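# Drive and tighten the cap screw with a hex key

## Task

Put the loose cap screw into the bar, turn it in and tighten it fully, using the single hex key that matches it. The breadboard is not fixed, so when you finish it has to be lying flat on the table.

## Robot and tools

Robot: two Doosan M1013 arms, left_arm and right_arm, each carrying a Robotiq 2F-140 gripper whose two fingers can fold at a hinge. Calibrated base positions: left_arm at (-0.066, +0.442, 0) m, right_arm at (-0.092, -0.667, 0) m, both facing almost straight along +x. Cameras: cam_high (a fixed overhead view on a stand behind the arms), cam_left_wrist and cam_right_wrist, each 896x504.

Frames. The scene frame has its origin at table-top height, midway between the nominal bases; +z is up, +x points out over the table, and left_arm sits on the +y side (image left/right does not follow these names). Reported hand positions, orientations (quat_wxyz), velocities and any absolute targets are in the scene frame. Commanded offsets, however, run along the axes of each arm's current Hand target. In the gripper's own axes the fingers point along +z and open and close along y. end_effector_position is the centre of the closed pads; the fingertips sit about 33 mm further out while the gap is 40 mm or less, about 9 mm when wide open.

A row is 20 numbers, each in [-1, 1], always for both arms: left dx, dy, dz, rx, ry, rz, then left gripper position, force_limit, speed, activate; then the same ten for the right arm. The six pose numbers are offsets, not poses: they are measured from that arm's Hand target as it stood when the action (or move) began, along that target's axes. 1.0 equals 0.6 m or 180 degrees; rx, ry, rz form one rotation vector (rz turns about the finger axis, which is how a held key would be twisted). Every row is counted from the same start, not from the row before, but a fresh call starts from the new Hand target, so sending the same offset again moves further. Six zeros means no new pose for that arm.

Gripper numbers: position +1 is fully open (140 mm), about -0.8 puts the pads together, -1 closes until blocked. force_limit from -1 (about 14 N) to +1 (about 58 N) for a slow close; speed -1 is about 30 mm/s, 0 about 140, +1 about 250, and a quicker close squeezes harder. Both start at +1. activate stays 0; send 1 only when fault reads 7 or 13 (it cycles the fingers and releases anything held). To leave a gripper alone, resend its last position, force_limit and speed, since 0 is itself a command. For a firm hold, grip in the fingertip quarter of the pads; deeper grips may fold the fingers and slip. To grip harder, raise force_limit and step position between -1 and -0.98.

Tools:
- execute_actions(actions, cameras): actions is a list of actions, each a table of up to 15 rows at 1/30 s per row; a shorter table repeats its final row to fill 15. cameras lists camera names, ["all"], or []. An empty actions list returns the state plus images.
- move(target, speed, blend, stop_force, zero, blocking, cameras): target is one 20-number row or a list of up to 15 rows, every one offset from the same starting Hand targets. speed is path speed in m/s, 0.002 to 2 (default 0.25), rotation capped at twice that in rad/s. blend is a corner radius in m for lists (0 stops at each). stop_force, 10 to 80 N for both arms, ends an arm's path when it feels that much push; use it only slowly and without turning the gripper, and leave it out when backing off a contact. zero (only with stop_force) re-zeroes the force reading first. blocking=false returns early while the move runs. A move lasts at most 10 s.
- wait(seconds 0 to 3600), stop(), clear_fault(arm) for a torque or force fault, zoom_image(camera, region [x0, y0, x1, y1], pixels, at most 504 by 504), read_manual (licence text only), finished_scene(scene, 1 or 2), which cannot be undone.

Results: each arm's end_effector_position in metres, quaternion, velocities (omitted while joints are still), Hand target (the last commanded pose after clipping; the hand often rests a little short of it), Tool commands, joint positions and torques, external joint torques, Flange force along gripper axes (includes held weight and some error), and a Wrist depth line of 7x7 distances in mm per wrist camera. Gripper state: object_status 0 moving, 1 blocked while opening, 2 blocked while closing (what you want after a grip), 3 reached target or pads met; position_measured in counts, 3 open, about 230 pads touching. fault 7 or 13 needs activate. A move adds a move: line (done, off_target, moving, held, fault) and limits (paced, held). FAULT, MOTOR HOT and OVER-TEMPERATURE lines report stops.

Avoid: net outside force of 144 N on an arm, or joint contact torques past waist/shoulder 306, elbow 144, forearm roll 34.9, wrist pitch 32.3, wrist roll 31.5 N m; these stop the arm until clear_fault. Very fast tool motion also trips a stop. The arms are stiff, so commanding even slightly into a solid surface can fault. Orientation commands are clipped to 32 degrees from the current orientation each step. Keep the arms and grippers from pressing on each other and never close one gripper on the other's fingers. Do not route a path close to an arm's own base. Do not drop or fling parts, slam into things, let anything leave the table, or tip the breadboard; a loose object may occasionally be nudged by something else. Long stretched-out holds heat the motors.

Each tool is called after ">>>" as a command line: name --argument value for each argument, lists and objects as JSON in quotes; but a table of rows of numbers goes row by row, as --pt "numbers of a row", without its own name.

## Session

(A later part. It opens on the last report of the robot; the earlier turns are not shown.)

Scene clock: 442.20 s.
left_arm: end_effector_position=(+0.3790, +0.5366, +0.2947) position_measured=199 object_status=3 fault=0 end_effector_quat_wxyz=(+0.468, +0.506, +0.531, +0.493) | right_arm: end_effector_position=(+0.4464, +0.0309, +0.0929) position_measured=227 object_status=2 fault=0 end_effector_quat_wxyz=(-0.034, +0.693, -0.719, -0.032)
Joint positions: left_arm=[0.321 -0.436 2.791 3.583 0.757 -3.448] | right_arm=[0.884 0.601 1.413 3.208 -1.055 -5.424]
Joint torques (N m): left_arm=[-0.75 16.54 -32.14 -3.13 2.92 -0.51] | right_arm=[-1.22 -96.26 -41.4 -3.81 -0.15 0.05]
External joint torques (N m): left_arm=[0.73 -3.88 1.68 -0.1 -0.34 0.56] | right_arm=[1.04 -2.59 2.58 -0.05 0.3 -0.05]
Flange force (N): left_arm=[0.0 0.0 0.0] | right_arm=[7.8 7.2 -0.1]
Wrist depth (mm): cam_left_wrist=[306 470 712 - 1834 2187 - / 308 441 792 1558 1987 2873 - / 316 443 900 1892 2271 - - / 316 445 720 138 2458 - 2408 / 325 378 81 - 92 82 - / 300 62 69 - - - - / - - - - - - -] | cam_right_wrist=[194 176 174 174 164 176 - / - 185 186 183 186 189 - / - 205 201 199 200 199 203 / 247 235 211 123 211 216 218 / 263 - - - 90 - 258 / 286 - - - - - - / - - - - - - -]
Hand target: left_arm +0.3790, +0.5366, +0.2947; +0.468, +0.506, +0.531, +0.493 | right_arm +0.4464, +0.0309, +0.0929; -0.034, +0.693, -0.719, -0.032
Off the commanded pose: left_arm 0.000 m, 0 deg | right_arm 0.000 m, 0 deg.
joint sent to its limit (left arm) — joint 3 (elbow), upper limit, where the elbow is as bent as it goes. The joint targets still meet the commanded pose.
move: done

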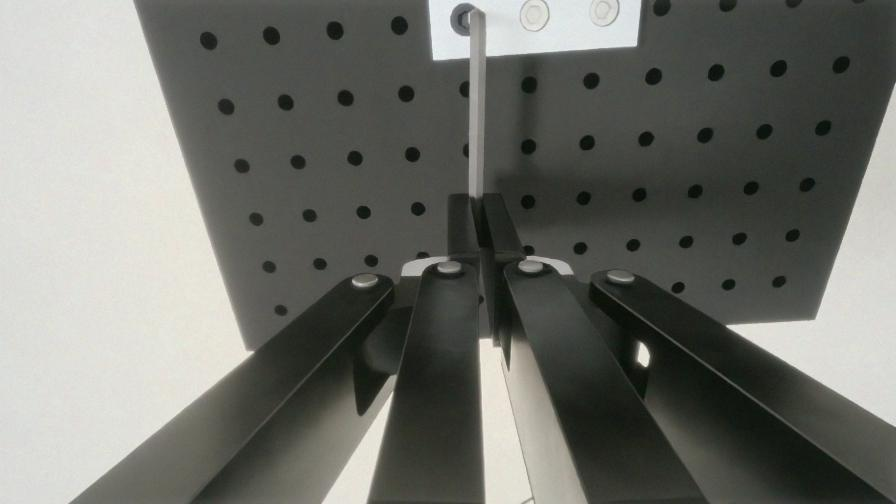

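>>> move --target '[0,0,0,0,0,0,-0.55,-0.3,-0.5,0,-0.0007,-0.0047,0.0025,0,0,0,-0.98,1,-0.6,0]' --speed 0.03 --cameras '["cam_right_wrist"]'

>>> zoom_image --camera "cam_right_wrist" --region '[440, 0, 520, 70]'

Scene clock: 443.77 s.
left_arm: end_effector_position=(+0.3790, +0.5366, +0.2947) position_measured=199 object_status=3 fault=0 end_effector_quat_wxyz=(+0.468, +0.506, +0.531, +0.493) | right_arm: end_effector_position=(+0.4493, +0.0314, +0.0914) position_measured=227 object_status=2 fault=0 end_effector_quat_wxyz=(-0.034, +0.693, -0.719, -0.032)
Joint positions: left_arm=[0.321 -0.436 2.791 3.583 0.757 -3.448] | right_arm=[0.882 0.606 1.408 3.208 -1.055 -5.426]
Joint torques (N m): left_arm=[-0.59 15.97 -32.08 -3.17 2.93 -0.45] | right_arm=[-1.27 -96.85 -41.32 -3.81 -0.18 0.05]
External joint torques (N m): left_arm=[0.63 -3.63 1.54 -0.08 -0.34 0.5] | right_arm=[1.88 -2.24 2.59 -0.02 0.33 -0.05]
Flange force (N): left_arm=[0.0 0.0 0.0] | right_arm=[6.8 7.8 0.3]
Wrist depth (mm): cam_left_wrist=[320 441 703 2208 2433 2021 - / 323 392 782 1691 1877 - - / 317 442 800 1907 - - - / 317 443 648 150 2510 - - / 323 399 81 - 91 85 - / 299 62 69 - - - - / - - - - - - -] | cam_right_wrist=[- 174 - 168 175 173 - / - 183 184 182 184 184 - / - 197 197 197 198 197 197 / 234 222 213 123 209 212 213 / - 255 - - 90 - 265 / - - - - - - - / - - - - - - -]
Hand target: left_arm +0.3790, +0.5366, +0.2947; +0.468, +0.506, +0.531, +0.493 | right_arm +0.4493, +0.0314, +0.0914; -0.034, +0.693, -0.719, -0.032
Off the commanded pose: left_arm 0.000 m, 0 deg | right_arm 0.000 m, 0 deg.
joint sent to its limit (left arm) — joint 3 (elbow), upper limit, where the elbow is as bent as it goes. The joint targets still meet the commanded pose.
move: done

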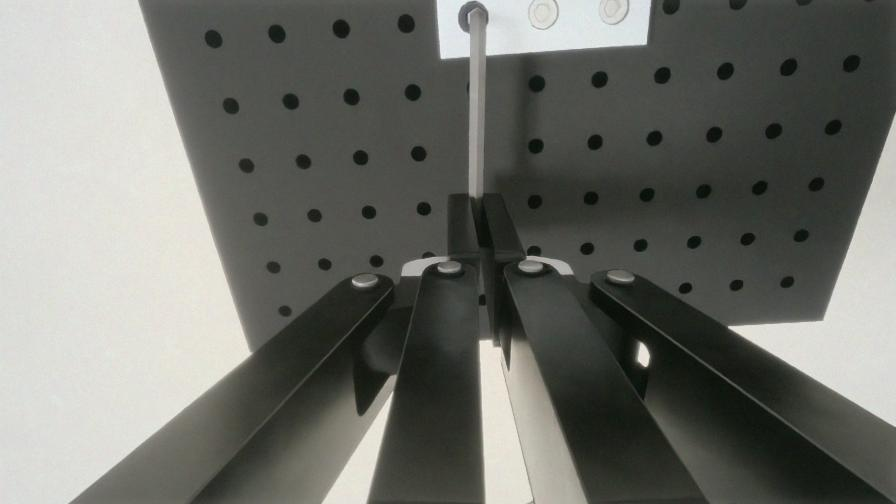

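Scaled by 6.300 from the camera's image (finer frame: 1280x720).

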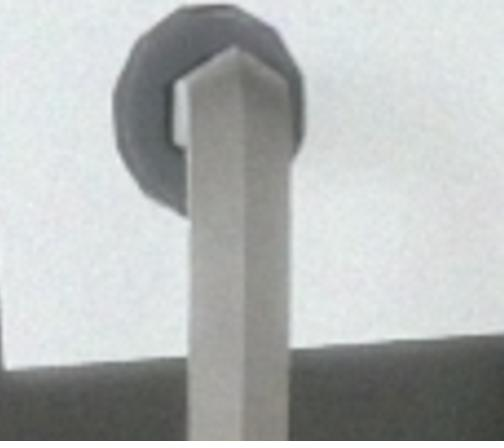

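>>> move --target '[0,0,0,0,0,0,-0.55,-0.3,-0.5,0,0.0007,0.0,0.0033,0,0,0,-0.98,1,-0.6,0]' --speed 0.02

>>> move --target '[0,0,0,0,0,0,-0.55,-0.3,-0.5,0,0.0002,0.0,0.0017,0,0,0,-0.98,1,-0.6,0]' --speed 0.02

>>> move --target '[0,0,0,0,0,0,-0.55,-0.3,-0.5,0,0.0001,0.0,0.0012,0,0,0,-0.98,1,-0.6,0]' --speed 0.02 --cameras '["cam_right_wrist"]'

>>> zoom_image --camera "cam_right_wrist" --region '[440, 0, 520, 70]'

Scene clock: 444.83 s.
left_arm: end_effector_position=(+0.3790, +0.5366, +0.2947) position_measured=199 object_status=3 fault=0 end_effector_quat_wxyz=(+0.468, +0.506, +0.531, +0.493) | right_arm: end_effector_position=(+0.4493, +0.0312, +0.0894) position_measured=227 object_status=2 fault=0 end_effector_quat_wxyz=(-0.034, +0.693, -0.719, -0.032)
Joint positions: left_arm=[0.321 -0.436 2.791 3.583 0.757 -3.448] | right_arm=[0.882 0.607 1.41 3.208 -1.052 -5.427]
Joint torques (N m): left_arm=[-0.77 16.39 -32.03 -3.2 2.93 -0.54] | right_arm=[-1.26 -94.25 -39.38 -3.8 -0.53 0.14]
External joint torques (N m): left_arm=[0.78 -3.78 1.37 -0.07 -0.33 0.58] | right_arm=[1.7 -4.84 0.68 -0.02 0.69 -0.14]
Flange force (N): left_arm=[0.0 0.0 0.0] | right_arm=[6.3 7.2 -2.5]
Wrist depth (mm): cam_left_wrist=[306 438 697 - 2073 2271 - / 308 442 712 1611 2168 2484 - / 309 442 697 1611 2537 2361 - / 317 446 653 149 114 - - / 324 398 81 - 92 82 - / 299 62 69 - - - - / - - - - - - -] | cam_right_wrist=[- 173 170 169 163 171 - / - 182 182 180 185 - - / - 196 198 195 195 195 192 / 239 212 207 123 207 210 219 / - - - - 89 - 227 / - - - - - - - / - - - - - - -]
Hand target: left_arm +0.3790, +0.5366, +0.2947; +0.468, +0.506, +0.531, +0.493 | right_arm +0.4493, +0.0312, +0.0894; -0.034, +0.693, -0.719, -0.032
Off the commanded pose: left_arm 0.000 m, 0 deg | right_arm 0.000 m, 0 deg.
joint sent to its limit (left arm) — joint 3 (elbow), upper limit, where the elbow is as bent as it goes. The joint targets still meet the commanded pose.
move: done

Scene clock: 445.33 s.
left_arm: end_effector_position=(+0.3790, +0.5366, +0.2947) position_measured=199 object_status=3 fault=0 end_effector_quat_wxyz=(+0.468, +0.506, +0.531, +0.493) | right_arm: end_effector_position=(+0.4493, +0.0311, +0.0884) position_measured=227 object_status=2 fault=0 end_effector_quat_wxyz=(-0.034, +0.693, -0.719, -0.032)
Joint positions: left_arm=[0.321 -0.436 2.791 3.583 0.757 -3.448] | right_arm=[0.882 0.607 1.411 3.208 -1.05 -5.427]
Joint torques (N m): left_arm=[-0.62 16.18 -32.07 -3.18 2.93 -0.48] | right_arm=[-2.53 -91.68 -37.4 -4.18 -0.63 0.08]
External joint torques (N m): left_arm=[0.64 -3.74 1.53 -0.06 -0.34 0.53] | right_arm=[2.38 -7.86 -1.42 0.32 0.79 -0.08]
Flange force (N): left_arm=[0.0 0.0 0.0] | right_arm=[4.8 7.4 -6.0]
Wrist depth (mm): cam_left_wrist=[318 437 651 - 1939 - - / 322 442 800 - 2129 2187 2293 / 306 475 792 1703 2484 - - / 309 470 723 137 111 2038 - / 325 397 81 - 92 82 3057 / 298 62 69 - - - - / - - - - - - -] | cam_right_wrist=[- - 169 166 160 170 - / - 181 181 181 183 - - / 220 195 197 195 194 194 194 / - 212 206 123 206 209 216 / - 252 - - 90 219 222 / 278 - - - - - - / - - - - - - -]
Hand target: left_arm +0.3790, +0.5366, +0.2947; +0.468, +0.506, +0.531, +0.493 | right_arm +0.4493, +0.0311, +0.0884; -0.034, +0.693, -0.719, -0.032
Off the commanded pose: left_arm 0.000 m, 0 deg | right_arm 0.000 m, 0 deg.
joint sent to its limit (left arm) — joint 3 (elbow), upper limit, where the elbow is as bent as it goes. The joint targets still meet the commanded pose.
move: done

Scene clock: 445.83 s.
left_arm: end_effector_position=(+0.3790, +0.5366, +0.2947) position_measured=199 object_status=3 fault=0 end_effector_quat_wxyz=(+0.468, +0.506, +0.531, +0.493) | right_arm: end_effector_position=(+0.4493, +0.0311, +0.0877) position_measured=227 object_status=2 fault=0 end_effector_quat_wxyz=(-0.034, +0.693, -0.719, -0.032)
Joint positions: left_arm=[0.321 -0.436 2.791 3.583 0.757 -3.448] | right_arm=[0.882 0.608 1.412 3.208 -1.049 -5.427]
Joint torques (N m): left_arm=[-0.28 16.12 -32.24 -3.22 2.99 -0.53] | right_arm=[-3.25 -91.37 -37.2 -4.45 -0.6 0.02]
External joint torques (N m): left_arm=[0.29 -3.59 1.64 -0.03 -0.4 0.58] | right_arm=[3.22 -7.74 -1.41 0.62 0.76 -0.02]
Flange force (N): left_arm=[0.0 0.0 0.0] | right_arm=[4.1 8.1 -5.8]
Wrist depth (mm): cam_left_wrist=[320 440 699 - 1740 - - / 308 475 787 1753 2249 2361 2592 / 310 445 900 2484 - - - / 316 445 650 137 111 2592 2564 / 325 395 81 - 91 87 - / 298 62 69 - - - - / - - - - - - -] | cam_right_wrist=[- 171 170 165 161 168 - / - 181 181 178 183 - - / - 193 197 193 194 193 190 / - 230 205 123 205 208 215 / - - - - 89 219 227 / - - - - - - - / - - - - - - -]
Hand target: left_arm +0.3790, +0.5366, +0.2947; +0.468, +0.506, +0.531, +0.493 | right_arm +0.4493, +0.0311, +0.0877; -0.034, +0.693, -0.719, -0.032
Off the commanded pose: left_arm 0.000 m, 0 deg | right_arm 0.000 m, 0 deg.
joint sent to its limit (left arm) — joint 3 (elbow), upper limit, where the elbow is as bent as it goes. The joint targets still meet the commanded pose.
move: done

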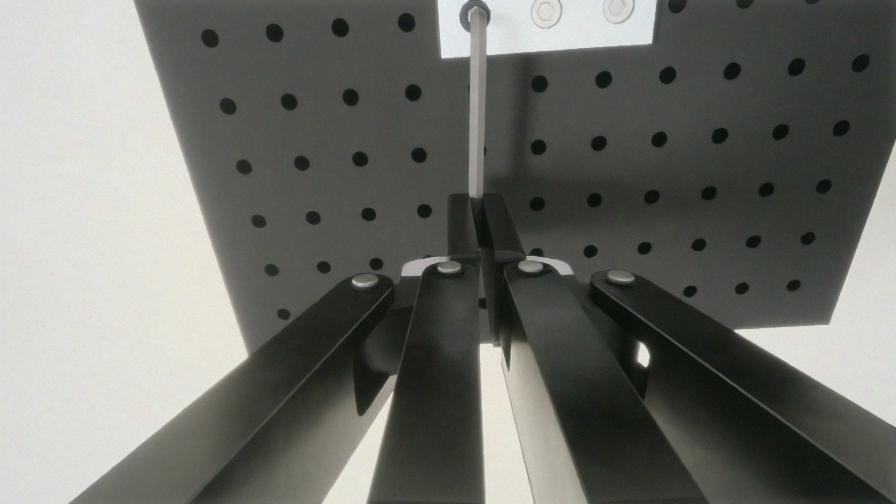

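Scaled by 6.300 from the camera's image (finer frame: 1280x720).

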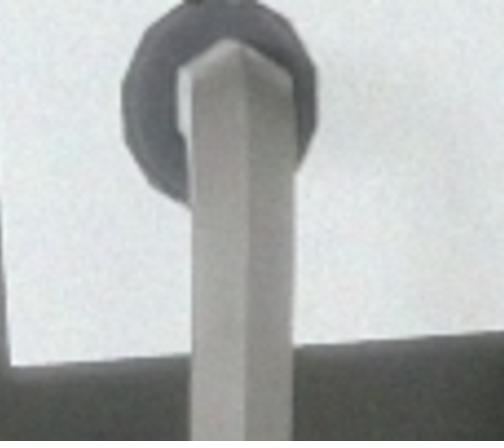

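>>> move --pt "0 0 0 0 0 0 -0.55 -0.3 -0.5 0 0.0002 0.0004 -0.0013 0 0 0 -0.98 1 -0.6 0" --pt "0 0 0 0 0 0 -0.55 -0.3 -0.5 0 0.0007 0.0008 -0.0013 0 0 0 -0.98 1 -0.6 0" --speed 0.02

>>> move --target '[0,0,0,0,0,0,-0.55,-0.3,-0.5,0,0.0001,0.0,0.0012,0,0,0,-0.98,1,-0.6,0]' --speed 0.02 --cameras '["cam_right_wrist"]'

>>> zoom_image --camera "cam_right_wrist" --region '[440, 0, 520, 70]'

Scene clock: 447.07 s.
left_arm: end_effector_position=(+0.3790, +0.5366, +0.2947) position_measured=199 object_status=3 fault=0 end_effector_quat_wxyz=(+0.468, +0.506, +0.531, +0.493) | right_arm: end_effector_position=(+0.4488, +0.0306, +0.0884) position_measured=227 object_status=2 fault=0 end_effector_quat_wxyz=(-0.034, +0.693, -0.719, -0.032)
Joint positions: left_arm=[0.321 -0.436 2.791 3.583 0.757 -3.448] | right_arm=[0.882 0.607 1.413 3.208 -1.05 -5.427]
Joint torques (N m): left_arm=[-0.76 16.5 -31.98 -3.14 2.99 -0.49] | right_arm=[-2.3 -93.73 -38.98 -4.06 -0.56 0.08]
External joint torques (N m): left_arm=[0.79 -4.09 1.38 -0.11 -0.39 0.54] | right_arm=[2.24 -5.35 0.2 0.21 0.72 -0.08]
Flange force (N): left_arm=[0.0 0.0 0.0] | right_arm=[5.5 7.5 -3.1]
Wrist depth (mm): cam_left_wrist=[307 472 774 - 1971 2208 - / 308 436 774 - 2129 - 2110 / 309 443 790 1740 2408 - - / 318 442 602 137 112 - - / 324 400 81 - 91 82 - / 300 62 69 - - - - / - - - - - - -] | cam_right_wrist=[- 172 172 161 159 169 - / 206 182 181 181 183 179 - / 221 195 195 194 194 194 194 / - 237 207 123 206 209 208 / - 253 - - 89 219 218 / - - - - - - - / - - - - - - -]
Hand target: left_arm +0.3790, +0.5366, +0.2947; +0.468, +0.506, +0.531, +0.493 | right_arm +0.4488, +0.0307, +0.0884; -0.034, +0.693, -0.719, -0.032
Off the commanded pose: left_arm 0.000 m, 0 deg | right_arm 0.000 m, 0 deg.
joint sent to its limit (left arm) — joint 3 (elbow), upper limit, where the elbow is as bent as it goes. The joint targets still meet the commanded pose.
move: done

Scene clock: 447.57 s.
left_arm: end_effector_position=(+0.3790, +0.5366, +0.2947) position_measured=199 object_status=3 fault=0 end_effector_quat_wxyz=(+0.468, +0.506, +0.531, +0.493) | right_arm: end_effector_position=(+0.4488, +0.0307, +0.0877) position_measured=227 object_status=2 fault=0 end_effector_quat_wxyz=(-0.034, +0.693, -0.719, -0.032)
Joint positions: left_arm=[0.321 -0.436 2.791 3.583 0.757 -3.448] | right_arm=[0.882 0.607 1.413 3.208 -1.049 -5.427]
Joint torques (N m): left_arm=[-0.85 16.05 -32.2 -3.18 3.01 -0.5] | right_arm=[-3.29 -91.05 -37.23 -4.52 -0.61 0.05]
External joint torques (N m): left_arm=[0.87 -3.65 1.61 -0.07 -0.42 0.54] | right_arm=[3.58 -8.38 -1.53 0.68 0.76 -0.05]
Flange force (N): left_arm=[0.0 0.0 0.0] | right_arm=[4.3 8.8 -6.4]
Wrist depth (mm): cam_left_wrist=[320 441 666 2315 2338 - - / 322 442 712 1806 2564 - - / 308 442 831 1848 - 2433 2338 / 318 441 716 149 110 - 2092 / 324 401 81 - 92 82 - / 298 62 69 - - - - / - - - - - - -] | cam_right_wrist=[193 171 168 165 161 171 - / - 183 181 180 183 184 - / 223 196 194 193 193 193 193 / - 229 206 123 206 208 212 / - 253 - - 89 - 224 / - - - - - - - / - - - - - - -]
Hand target: left_arm +0.3790, +0.5366, +0.2947; +0.468, +0.506, +0.531, +0.493 | right_arm +0.4488, +0.0307, +0.0877; -0.034, +0.693, -0.719, -0.032
Off the commanded pose: left_arm 0.000 m, 0 deg | right_arm 0.000 m, 0 deg.
joint sent to its limit (left arm) — joint 3 (elbow), upper limit, where the elbow is as bent as it goes. The joint targets still meet the commanded pose.
move: done

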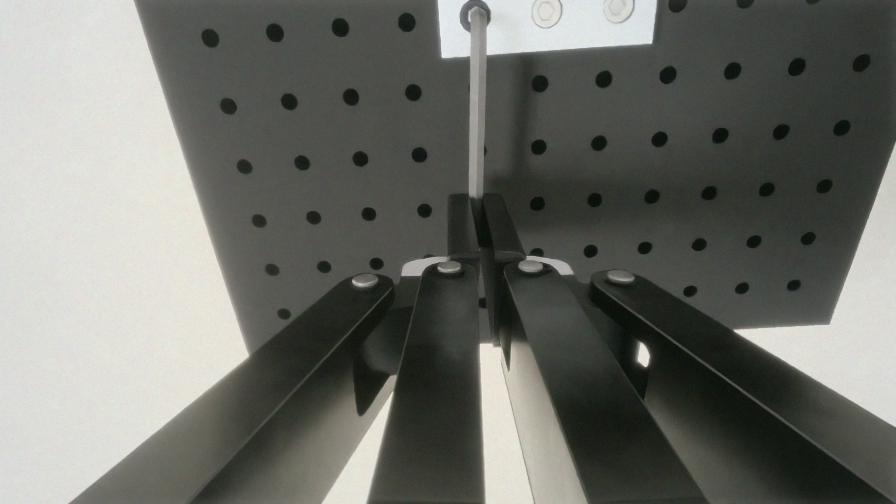

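Scaled by 6.300 from the camera's image (finer frame: 1280x720).

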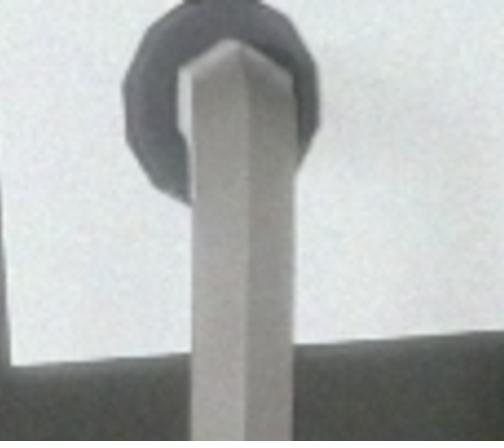

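>>> move --target '[0,0,0,0,0,0,-0.55,-0.3,-0.5,0,-0.0006,0,-0.006,0,0,0,-0.98,1,-0.6,0]' --speed 0.02 --cameras '["cam_right_wrist"]'

>>> zoom_image --camera "cam_right_wrist" --region '[455, 0, 495, 40]'

Scene clock: 448.90 s.
left_arm: end_effector_position=(+0.3790, +0.5366, +0.2947) position_measured=199 object_status=3 fault=0 end_effector_quat_wxyz=(+0.468, +0.506, +0.531, +0.493) | right_arm: end_effector_position=(+0.4487, +0.0307, +0.0913) position_measured=227 object_status=2 fault=0 end_effector_quat_wxyz=(-0.034, +0.693, -0.719, -0.032)
Joint positions: left_arm=[0.321 -0.436 2.791 3.583 0.757 -3.448] | right_arm=[0.882 0.605 1.411 3.208 -1.054 -5.426]
Joint torques (N m): left_arm=[-0.6 17.05 -31.92 -3.18 2.92 -0.47] | right_arm=[-1.4 -96.21 -41.22 -3.81 -0.13 0.08]
External joint torques (N m): left_arm=[0.6 -4.48 1.36 -0.07 -0.33 0.52] | right_arm=[1.58 -2.94 2.28 -0.05 0.29 -0.08]
Flange force (N): left_arm=[0.0 0.0 0.0] | right_arm=[7.1 7.6 -0.5]
Wrist depth (mm): cam_left_wrist=[321 441 697 - 2168 - 1793 / 322 442 621 1715 - 1954 - / 314 442 795 2484 2564 2361 2408 / 319 397 825 149 113 - - / 324 395 81 - 91 87 - / 299 62 69 - - - - / - - - - - - -] | cam_right_wrist=[195 175 172 172 161 172 - / - 183 184 180 185 187 - / - 198 197 197 197 196 197 / - 239 209 113 209 210 215 / 264 258 - - 89 - 255 / - - - - - - - / - - - - - - -]
Hand target: left_arm +0.3790, +0.5366, +0.2947; +0.468, +0.506, +0.531, +0.493 | right_arm +0.4488, +0.0307, +0.0913; -0.034, +0.693, -0.719, -0.032
Off the commanded pose: left_arm 0.000 m, 0 deg | right_arm 0.000 m, 0 deg.
joint sent to its limit (left arm) — joint 3 (elbow), upper limit, where the elbow is as bent as it goes. The joint targets still meet the commanded pose.
move: done

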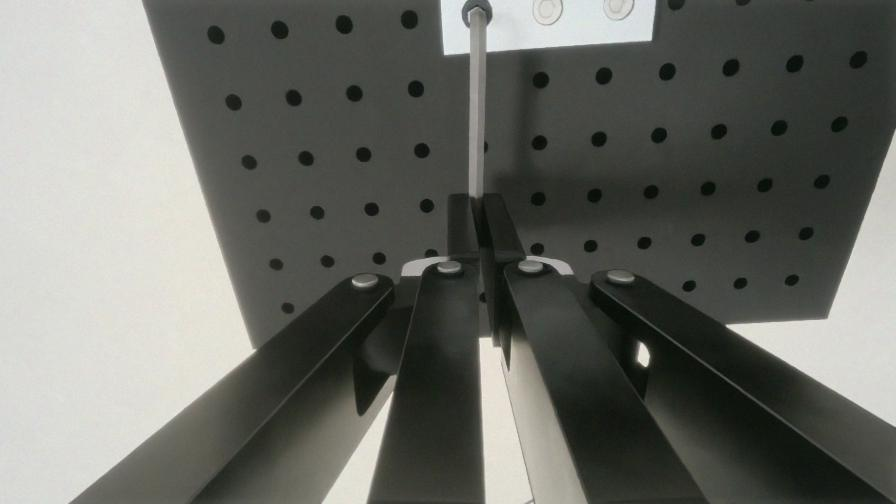

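Scaled by 12.600 from the camera's image (finer frame: 1280x720).

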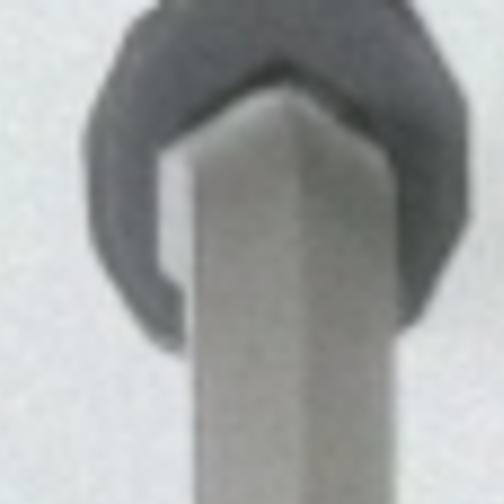

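>>> move --target '[0,0,0,0,0,0,-0.55,-0.3,-0.5,0,0.0008,0.0022,0,0,0,0,-0.98,1,-0.6,0]' --speed 0.02 --cameras '["cam_right_wrist"]'

>>> zoom_image --camera "cam_right_wrist" --region '[455, 0, 495, 40]'

>>> move --target '[0,0,0,0,0,0,-0.55,-0.3,-0.5,0,0.0003,0,0.0035,0,0,0,-0.98,1,-0.6,0]' --speed 0.02

>>> move --target '[0,0,0,0,0,0,-0.55,-0.3,-0.5,0,0.0002,0,0.0015,0,0,0,-0.98,1,-0.6,0]' --speed 0.02 --cameras '["cam_right_wrist"]'

>>> zoom_image --camera "cam_right_wrist" --region '[455, 0, 495, 40]'

Scene clock: 451.43 s.
left_arm: end_effector_position=(+0.3790, +0.5366, +0.2947) position_measured=199 object_status=3 fault=0 end_effector_quat_wxyz=(+0.468, +0.506, +0.531, +0.493) | right_arm: end_effector_position=(+0.4474, +0.0303, +0.0912) position_measured=227 object_status=2 fault=0 end_effector_quat_wxyz=(-0.034, +0.693, -0.719, -0.032)
Joint positions: left_arm=[0.321 -0.436 2.791 3.583 0.757 -3.448] | right_arm=[0.883 0.603 1.414 3.208 -1.053 -5.426]
Joint torques (N m): left_arm=[-0.06 16.4 -32.38 -3.19 2.97 -0.48] | right_arm=[-1.34 -96.24 -41.43 -3.8 -0.18 0.08]
External joint torques (N m): left_arm=[0.05 -3.82 1.75 -0.07 -0.38 0.53] | right_arm=[1.14 -2.26 2.79 -0.04 0.34 -0.08]
Flange force (N): left_arm=[0.0 0.0 0.0] | right_arm=[7.8 7.4 0.4]
Wrist depth (mm): cam_left_wrist=[321 440 720 - 2055 2408 - / 322 442 993 2293 2384 - 1793 / 308 418 714 2038 2228 2228 2293 / 317 446 659 2620 111 2980 2073 / 324 397 81 92 92 83 2510 / 298 62 69 - - - - / - - - - - - -] | cam_right_wrist=[- 176 173 168 162 174 - / - 184 184 178 187 184 - / 228 200 200 197 197 194 196 / - 217 210 123 209 212 210 / - - - - 90 - 265 / - - - - - - - / - - - - - - -]
Hand target: left_arm +0.3790, +0.5366, +0.2947; +0.468, +0.506, +0.531, +0.493 | right_arm +0.4474, +0.0303, +0.0912; -0.034, +0.693, -0.719, -0.032
Off the commanded pose: left_arm 0.000 m, 0 deg | right_arm 0.000 m, 0 deg.
joint sent to its limit (left arm) — joint 3 (elbow), upper limit, where the elbow is as bent as it goes. The joint targets still meet the commanded pose.
move: done

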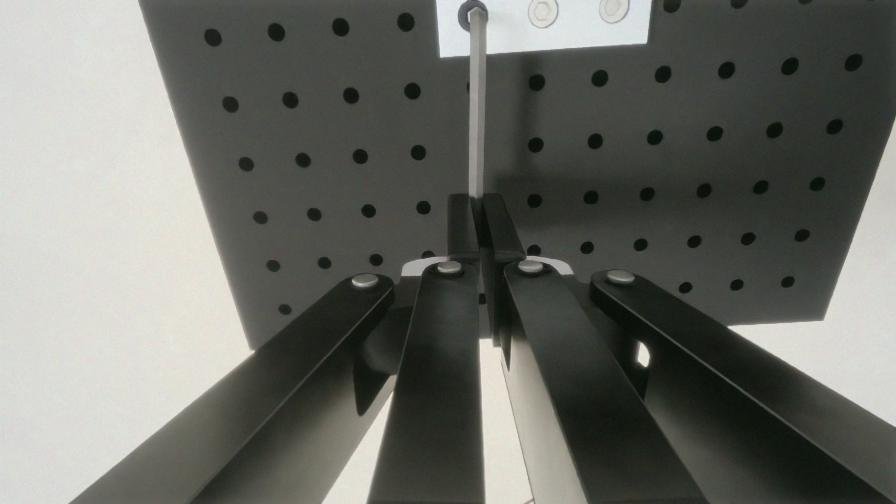

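Scaled by 12.600 from the camera's image (finer frame: 1280x720).

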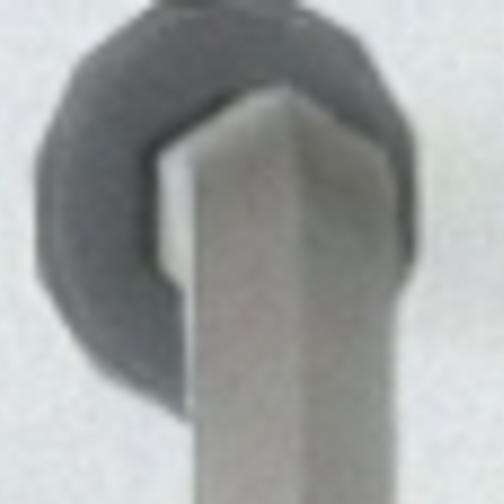

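Scene clock: 451.93 s.
left_arm: end_effector_position=(+0.3790, +0.5366, +0.2947) position_measured=199 object_status=3 fault=0 end_effector_quat_wxyz=(+0.468, +0.506, +0.531, +0.493) | right_arm: end_effector_position=(+0.4475, +0.0303, +0.0891) position_measured=227 object_status=2 fault=0 end_effector_quat_wxyz=(-0.034, +0.693, -0.719, -0.032)
Joint positions: left_arm=[0.321 -0.436 2.791 3.583 0.757 -3.448] | right_arm=[0.883 0.604 1.415 3.208 -1.05 -5.426]
Joint torques (N m): left_arm=[-0.89 16.47 -32.09 -3.2 2.9 -0.45] | right_arm=[-1.21 -95.82 -40.91 -3.84 -0.21 0.04]
External joint torques (N m): left_arm=[0.92 -4.16 1.48 -0.05 -0.3 0.5] | right_arm=[1.58 -3 2.28 0.02 0.36 -0.04]
Flange force (N): left_arm=[0.0 0.0 0.0] | right_arm=[7.2 7.7 -0.5]
Wrist depth (mm): cam_left_wrist=[321 442 705 1939 2021 - - / 321 441 697 1703 1740 - 2208 / 310 442 624 2038 2338 - - / 319 447 - 150 112 - - / 324 397 81 - 91 85 - / 298 62 69 - - - - / - - - - - - -] | cam_right_wrist=[- 173 173 168 163 172 - / - 181 182 180 185 179 - / 217 197 198 195 195 194 197 / - 213 207 123 206 210 214 / - - - - 90 220 250 / - - - - - - - / - - - - - - -]
Hand target: left_arm +0.3790, +0.5366, +0.2947; +0.468, +0.506, +0.531, +0.493 | right_arm +0.4474, +0.0303, +0.0891; -0.034, +0.693, -0.719, -0.032
Off the commanded pose: left_arm 0.000 m, 0 deg | right_arm 0.000 m, 0 deg.
joint sent to its limit (left arm) — joint 3 (elbow), upper limit, where the elbow is as bent as it goes. The joint targets still meet the commanded pose.
move: done

Scene clock: 452.43 s.
left_arm: end_effector_position=(+0.3790, +0.5366, +0.2947) position_measured=199 object_status=3 fault=0 end_effector_quat_wxyz=(+0.468, +0.506, +0.531, +0.493) | right_arm: end_effector_position=(+0.4474, +0.0303, +0.0882) position_measured=227 object_status=2 fault=0 end_effector_quat_wxyz=(-0.034, +0.693, -0.719, -0.032)
Joint positions: left_arm=[0.321 -0.436 2.791 3.583 0.757 -3.448] | right_arm=[0.883 0.605 1.416 3.208 -1.048 -5.426]
Joint torques (N m): left_arm=[-0.78 16.32 -32.11 -3.22 2.99 -0.55] | right_arm=[-1.62 -91.75 -38.08 -3.79 -0.49 0.13]
External joint torques (N m): left_arm=[0.77 -3.94 1.57 -0.03 -0.39 0.59] | right_arm=[1.75 -7.61 -0.88 -0.07 0.66 -0.13]
Flange force (N): left_arm=[0.0 0.0 0.0] | right_arm=[6.0 7.3 -5.7]
Wrist depth (mm): cam_left_wrist=[320 442 705 - 1877 - - / 321 441 716 1600 2537 - - / 311 418 803 1579 - 2433 - / 318 446 660 136 117 2773 - / 323 395 81 - 91 85 - / 298 62 69 - - - - / - - - - - - -] | cam_right_wrist=[- 172 171 168 162 170 - / - 181 181 176 181 183 - / - 194 197 194 194 191 195 / 245 210 206 123 206 213 211 / 249 - - - 90 - 226 / - - - - - - - / - - - - - - -]
Hand target: left_arm +0.3790, +0.5366, +0.2947; +0.468, +0.506, +0.531, +0.493 | right_arm +0.4474, +0.0303, +0.0882; -0.034, +0.693, -0.719, -0.032
Off the commanded pose: left_arm 0.000 m, 0 deg | right_arm 0.000 m, 0 deg.
joint sent to its limit (left arm) — joint 3 (elbow), upper limit, where the elbow is as bent as it goes. The joint targets still meet the commanded pose.
move: done

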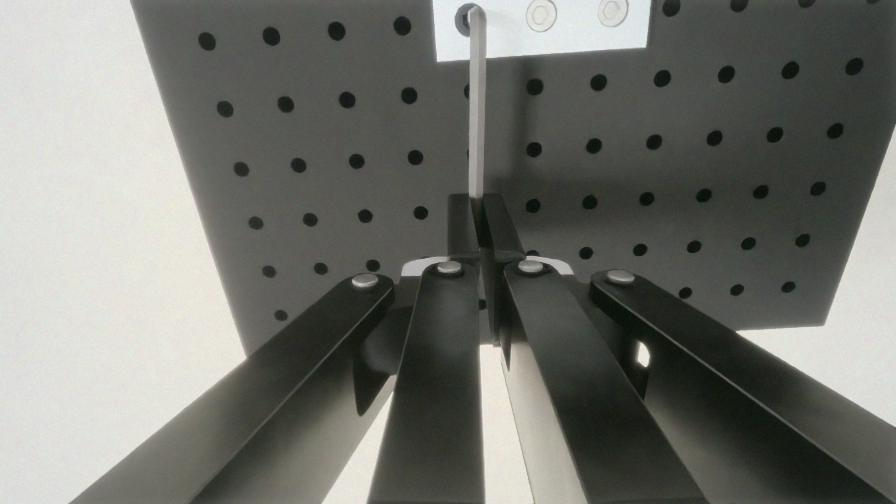

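Scaled by 12.600 from the camera's image (finer frame: 1280x720).

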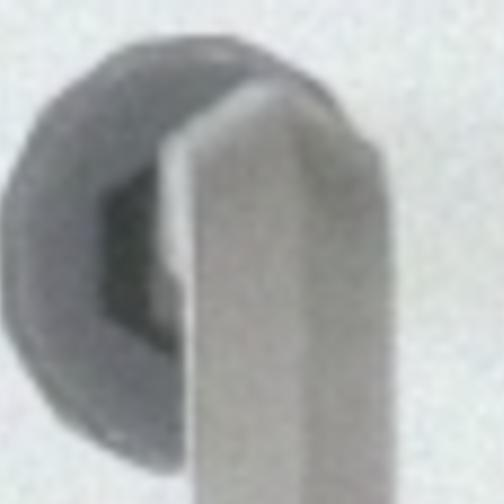

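>>> move --pt "0 0 0 0 0 0 -0.55 -0.3 -0.5 0 -0.0004 0 -0.004 0 0 0 -0.98 1 -0.6 0" --pt "0 0 0 0 0 0 -0.55 -0.3 -0.5 0 -0.0024 -0.002 -0.004 0 0 0 -0.98 1 -0.6 0" --speed 0.02 --cameras '["cam_right_wrist"]'

>>> zoom_image --camera "cam_right_wrist" --region '[455, 0, 495, 40]'

Scene clock: 454.33 s.
left_arm: end_effector_position=(+0.3790, +0.5366, +0.2947) position_measured=199 object_status=3 fault=0 end_effector_quat_wxyz=(+0.468, +0.506, +0.531, +0.493) | right_arm: end_effector_position=(+0.4486, +0.0315, +0.0908) position_measured=227 object_status=2 fault=0 end_effector_quat_wxyz=(-0.034, +0.693, -0.719, -0.032)
Joint positions: left_arm=[0.321 -0.436 2.791 3.583 0.757 -3.448] | right_arm=[0.882 0.606 1.41 3.208 -1.054 -5.426]
Joint torques (N m): left_arm=[-1.06 15.87 -32 -3.15 2.95 -0.49] | right_arm=[-0.86 -96.62 -41.53 -3.79 -0.19 0.05]
External joint torques (N m): left_arm=[1.06 -3.4 1.39 -0.1 -0.35 0.54] | right_arm=[0.93 -2.43 2.8 -0.05 0.34 -0.05]
Flange force (N): left_arm=[0.0 0.0 0.0] | right_arm=[8.2 7.4 0.2]
Wrist depth (mm): cam_left_wrist=[320 442 958 - 2148 2361 - / 321 442 703 1622 2361 2148 - / 308 442 701 1481 3097 2361 2021 / 317 443 - 149 112 - - / 324 397 81 2187 91 82 2537 / 298 62 69 - - - - / - - - - - - -] | cam_right_wrist=[195 174 171 168 161 171 - / 209 184 183 181 186 184 - / - 196 197 196 197 196 196 / - 215 213 123 208 211 216 / - - - - - - - / - - - - - - - / - - - - - - -]
Hand target: left_arm +0.3790, +0.5366, +0.2947; +0.468, +0.506, +0.531, +0.493 | right_arm +0.4487, +0.0314, +0.0908; -0.034, +0.693, -0.719, -0.032
Off the commanded pose: left_arm 0.000 m, 0 deg | right_arm 0.000 m, 0 deg.
joint sent to its limit (left arm) — joint 3 (elbow), upper limit, where the elbow is as bent as it goes. The joint targets still meet the commanded pose.
move: done

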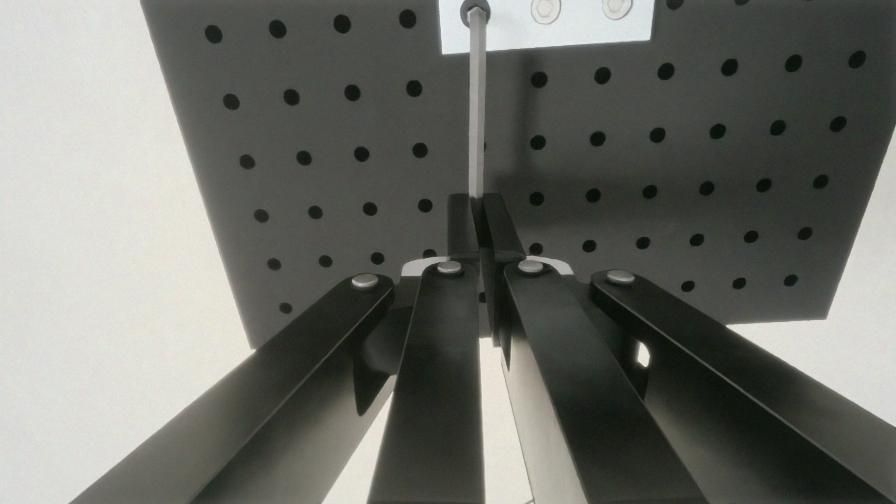

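Scaled by 12.600 from the camera's image (finer frame: 1280x720).

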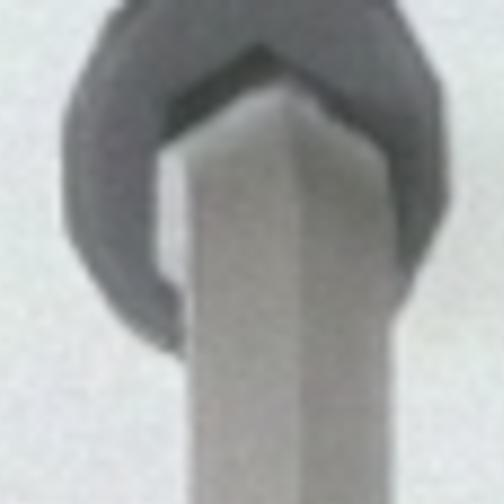

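>>> move --target '[0,0,0,0,0,0,-0.55,-0.3,-0.5,0,0.0025,0.0006,0,0,0,0,-0.98,1,-0.6,0]' --speed 0.02 --cameras '["cam_right_wrist"]'

>>> zoom_image --camera "cam_right_wrist" --region '[455, 0, 495, 40]'

Scene clock: 456.23 s.
left_arm: end_effector_position=(+0.3790, +0.5366, +0.2947) position_measured=199 object_status=3 fault=0 end_effector_quat_wxyz=(+0.468, +0.506, +0.531, +0.493) | right_arm: end_effector_position=(+0.4483, +0.0299, +0.0906) position_measured=227 object_status=2 fault=0 end_effector_quat_wxyz=(-0.034, +0.693, -0.719, -0.032)
Joint positions: left_arm=[0.321 -0.436 2.791 3.583 0.757 -3.448] | right_arm=[0.882 0.604 1.413 3.208 -1.052 -5.427]
Joint torques (N m): left_arm=[-0.49 16.64 -32.34 -3.14 2.92 -0.48] | right_arm=[-1.36 -96.09 -41.4 -3.78 -0.13 0.1]
External joint torques (N m): left_arm=[0.52 -4.14 1.78 -0.11 -0.33 0.53] | right_arm=[1.05 -2.92 2.67 -0.07 0.28 -0.1]
Flange force (N): left_arm=[0.0 0.0 0.0] | right_arm=[8.3 7.6 -0.3]
Wrist depth (mm): cam_left_wrist=[320 443 784 - 3222 2293 - / 320 440 837 1622 2537 - 2564 / 308 441 712 1923 2537 2315 - / 317 447 712 149 113 - - / 323 395 81 92 92 85 2458 / 297 62 69 - - - - / - - - - - - -] | cam_right_wrist=[- 176 172 167 161 173 - / 206 183 184 179 185 183 - / 224 197 197 197 196 196 195 / 241 222 206 123 205 212 215 / - - - - 90 - 256 / - - - - - - - / - - - - - - -]
Hand target: left_arm +0.3790, +0.5366, +0.2947; +0.468, +0.506, +0.531, +0.493 | right_arm +0.4483, +0.0299, +0.0906; -0.034, +0.693, -0.719, -0.032
Off the commanded pose: left_arm 0.000 m, 0 deg | right_arm 0.000 m, 0 deg.
joint sent to its limit (left arm) — joint 3 (elbow), upper limit, where the elbow is as bent as it goes. The joint targets still meet the commanded pose.
move: done

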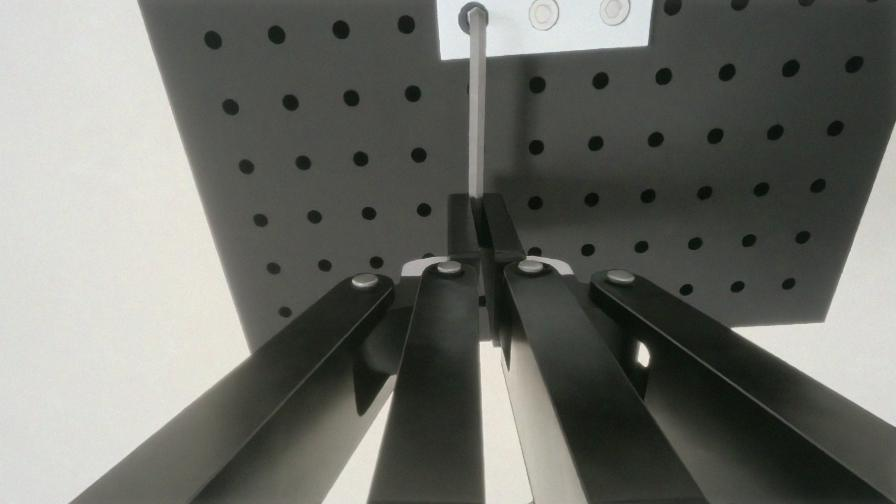

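Scaled by 12.600 from the camera's image (finer frame: 1280x720).

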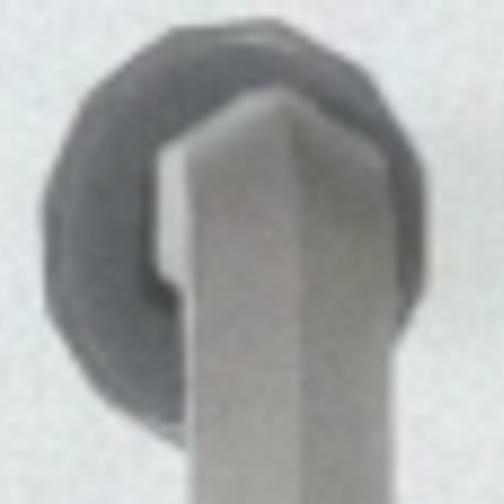

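>>> move --target '[0,0,0,0,0,0,-0.55,-0.3,-0.5,0,0.0002,0,0.0025,0,0,0,-0.98,1,-0.6,0]' --speed 0.02

>>> move --target '[0,0,0,0,0,0,-0.55,-0.3,-0.5,0,0.0001,0,0.001,0,0,0,-0.98,1,-0.6,0]' --speed 0.02 --cameras '["cam_right_wrist"]'

>>> zoom_image --camera "cam_right_wrist" --region '[455, 0, 495, 40]'

Scene clock: 457.53 s.
left_arm: end_effector_position=(+0.3790, +0.5366, +0.2947) position_measured=199 object_status=3 fault=0 end_effector_quat_wxyz=(+0.468, +0.506, +0.531, +0.493) | right_arm: end_effector_position=(+0.4483, +0.0300, +0.0891) position_measured=227 object_status=2 fault=0 end_effector_quat_wxyz=(-0.034, +0.693, -0.719, -0.032)
Joint positions: left_arm=[0.321 -0.436 2.791 3.583 0.757 -3.448] | right_arm=[0.882 0.605 1.415 3.208 -1.05 -5.427]
Joint torques (N m): left_arm=[-0.17 16.63 -32.19 -3.15 2.94 -0.48] | right_arm=[-1.22 -95.84 -41.09 -3.81 -0.16 0.08]
External joint torques (N m): left_arm=[0.14 -4.01 1.46 -0.11 -0.33 0.53] | right_arm=[0.99 -3.23 2.36 -0.04 0.31 -0.08]
Flange force (N): left_arm=[0.0 0.0 0.0] | right_arm=[8.1 7.4 -0.7]
Wrist depth (mm): cam_left_wrist=[322 438 762 - 1971 - 2510 / 320 440 621 1863 2129 2004 2384 / 310 445 784 1740 2408 2361 2709 / 317 446 716 149 2537 - - / 324 397 81 92 91 82 - / 299 62 69 - - - - / - - - - - - -] | cam_right_wrist=[- 173 171 168 160 173 172 / 209 182 182 181 184 180 178 / 221 196 198 194 198 195 194 / - 212 207 113 207 210 208 / - - - - 90 220 222 / - - - - - - - / - - - - - - -]
Hand target: left_arm +0.3790, +0.5366, +0.2947; +0.468, +0.506, +0.531, +0.493 | right_arm +0.4483, +0.0300, +0.0891; -0.034, +0.693, -0.719, -0.032
Off the commanded pose: left_arm 0.000 m, 0 deg | right_arm 0.000 m, 0 deg.
joint sent to its limit (left arm) — joint 3 (elbow), upper limit, where the elbow is as bent as it goes. The joint targets still meet the commanded pose.
move: done

Scene clock: 458.03 s.
left_arm: end_effector_position=(+0.3790, +0.5366, +0.2947) position_measured=199 object_status=3 fault=0 end_effector_quat_wxyz=(+0.468, +0.506, +0.531, +0.493) | right_arm: end_effector_position=(+0.4483, +0.0300, +0.0885) position_measured=227 object_status=2 fault=0 end_effector_quat_wxyz=(-0.034, +0.693, -0.719, -0.032)
Joint positions: left_arm=[0.321 -0.436 2.791 3.583 0.757 -3.448] | right_arm=[0.882 0.605 1.415 3.208 -1.049 -5.427]
Joint torques (N m): left_arm=[-0.74 16.38 -32.06 -3.16 2.97 -0.54] | right_arm=[-1.77 -93.26 -39.05 -3.89 -0.42 0.08]
External joint torques (N m): left_arm=[0.74 -4 1.44 -0.1 -0.37 0.59] | right_arm=[2.7 -5.32 0.5 0.1 0.58 -0.08]
Flange force (N): left_arm=[0.0 0.0 0.0] | right_arm=[5.5 8.2 -3.1]
Wrist depth (mm): cam_left_wrist=[320 497 712 - 1923 1954 - / 321 444 800 1740 2187 - 2458 / 307 443 900 1691 - - 2361 / 319 443 657 149 112 - - / 322 395 81 - 92 85 - / 300 62 69 - - - - / - - - - - - -] | cam_right_wrist=[- 172 173 168 161 172 - / - 184 181 179 181 181 - / - 199 193 195 197 194 194 / - - 210 123 206 209 211 / - 258 - - 90 219 262 / - - - - - - - / - - - - - - -]
Hand target: left_arm +0.3790, +0.5366, +0.2947; +0.468, +0.506, +0.531, +0.493 | right_arm +0.4483, +0.0300, +0.0885; -0.034, +0.693, -0.719, -0.032
Off the commanded pose: left_arm 0.000 m, 0 deg | right_arm 0.000 m, 0 deg.
joint sent to its limit (left arm) — joint 3 (elbow), upper limit, where the elbow is as bent as it goes. The joint targets still meet the commanded pose.
move: done

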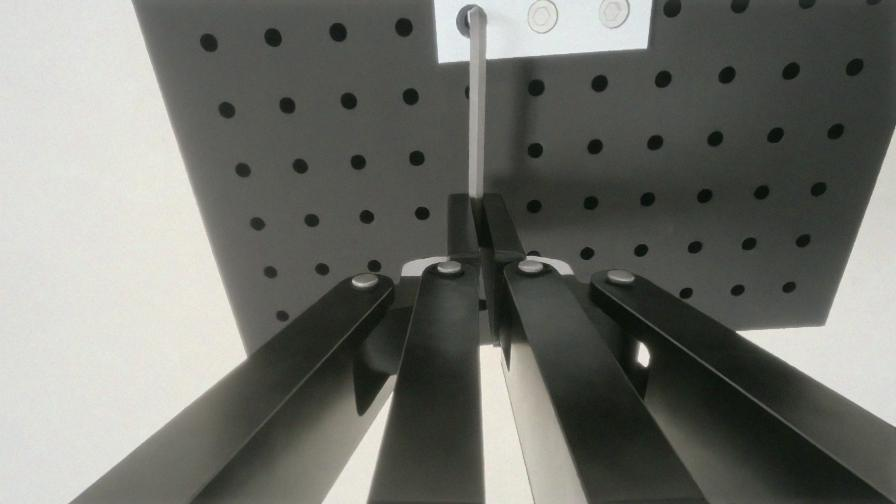

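Scaled by 12.600 from the camera's image (finer frame: 1280x720).

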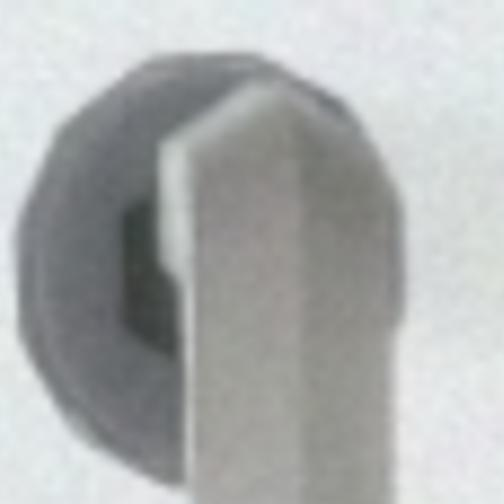

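>>> move --pt "0 0 0 0 0 0 -0.55 -0.3 -0.5 0 -0.0002 0 -0.0013 0 0 0 -0.98 1 -0.6 0" --pt "0 0 0 0 0 0 -0.55 -0.3 -0.5 0 -0.0022 -0.0015 -0.0013 0 0 0 -0.98 1 -0.6 0" --pt "0 0 0 0 0 0 -0.55 -0.3 -0.5 0 -0.002 -0.0015 0.0002 0 0 0 -0.98 1 -0.6 0" --speed 0.02 --cameras '["cam_right_wrist"]'

>>> zoom_image --camera "cam_right_wrist" --region '[455, 0, 495, 40]'

Scene clock: 460.40 s.
left_arm: end_effector_position=(+0.3790, +0.5366, +0.2947) position_measured=199 object_status=3 fault=0 end_effector_quat_wxyz=(+0.468, +0.506, +0.531, +0.493) | right_arm: end_effector_position=(+0.4492, +0.0312, +0.0886) position_measured=227 object_status=2 fault=0 end_effector_quat_wxyz=(-0.034, +0.693, -0.719, -0.032)
Joint positions: left_arm=[0.321 -0.436 2.791 3.583 0.757 -3.448] | right_arm=[0.882 0.607 1.411 3.208 -1.051 -5.427]
Joint torques (N m): left_arm=[-0.36 16.31 -32 -3.2 2.95 -0.57] | right_arm=[-1.59 -94.94 -39.82 -3.95 -0.82 0.08]
External joint torques (N m): left_arm=[0.36 -3.83 1.4 -0.05 -0.35 0.62] | right_arm=[1.78 -4.17 1.29 0.13 0.97 -0.07]
Flange force (N): left_arm=[0.0 0.0 0.0] | right_arm=[7.0 7.8 -1.2]
Wrist depth (mm): cam_left_wrist=[323 439 782 - 2228 - - / 321 445 708 1728 1793 - - / 308 442 705 2361 - 2433 2092 / 318 444 725 137 2592 2168 1892 / 323 394 82 - 91 82 - / 299 62 69 - - - - / - - - - - - -] | cam_right_wrist=[- 173 173 166 160 172 - / - 184 182 179 181 182 - / 225 194 195 192 194 194 194 / 237 215 206 109 206 209 213 / 259 - - - 89 220 226 / - - - - - - - / - - - - - - -]
Hand target: left_arm +0.3790, +0.5366, +0.2947; +0.468, +0.506, +0.531, +0.493 | right_arm +0.4492, +0.0311, +0.0885; -0.034, +0.693, -0.719, -0.032
Off the commanded pose: left_arm 0.000 m, 0 deg | right_arm 0.000 m, 0 deg.
joint sent to its limit (left arm) — joint 3 (elbow), upper limit, where the elbow is as bent as it goes. The joint targets still meet the commanded pose.
move: done

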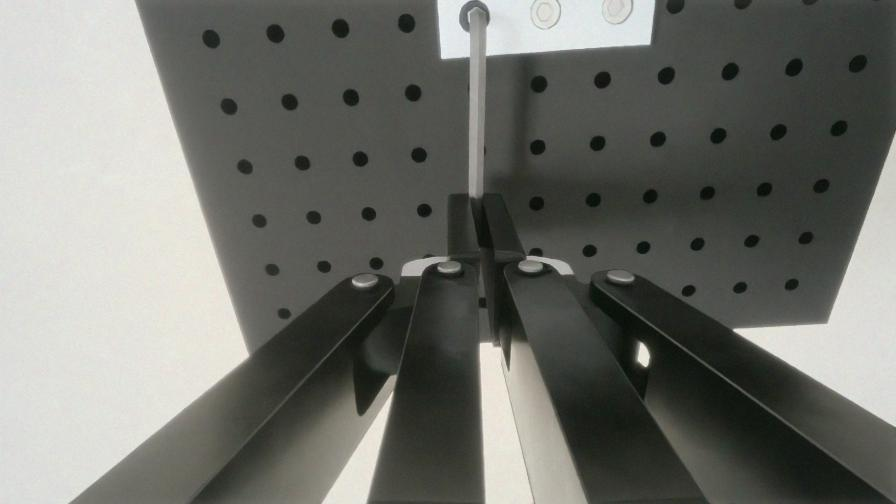

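Scaled by 12.600 from the camera's image (finer frame: 1280x720).

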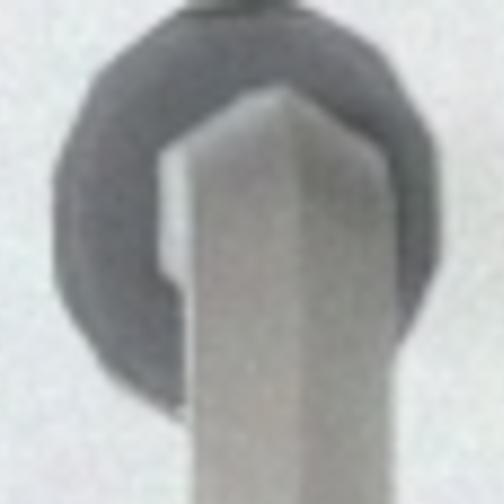

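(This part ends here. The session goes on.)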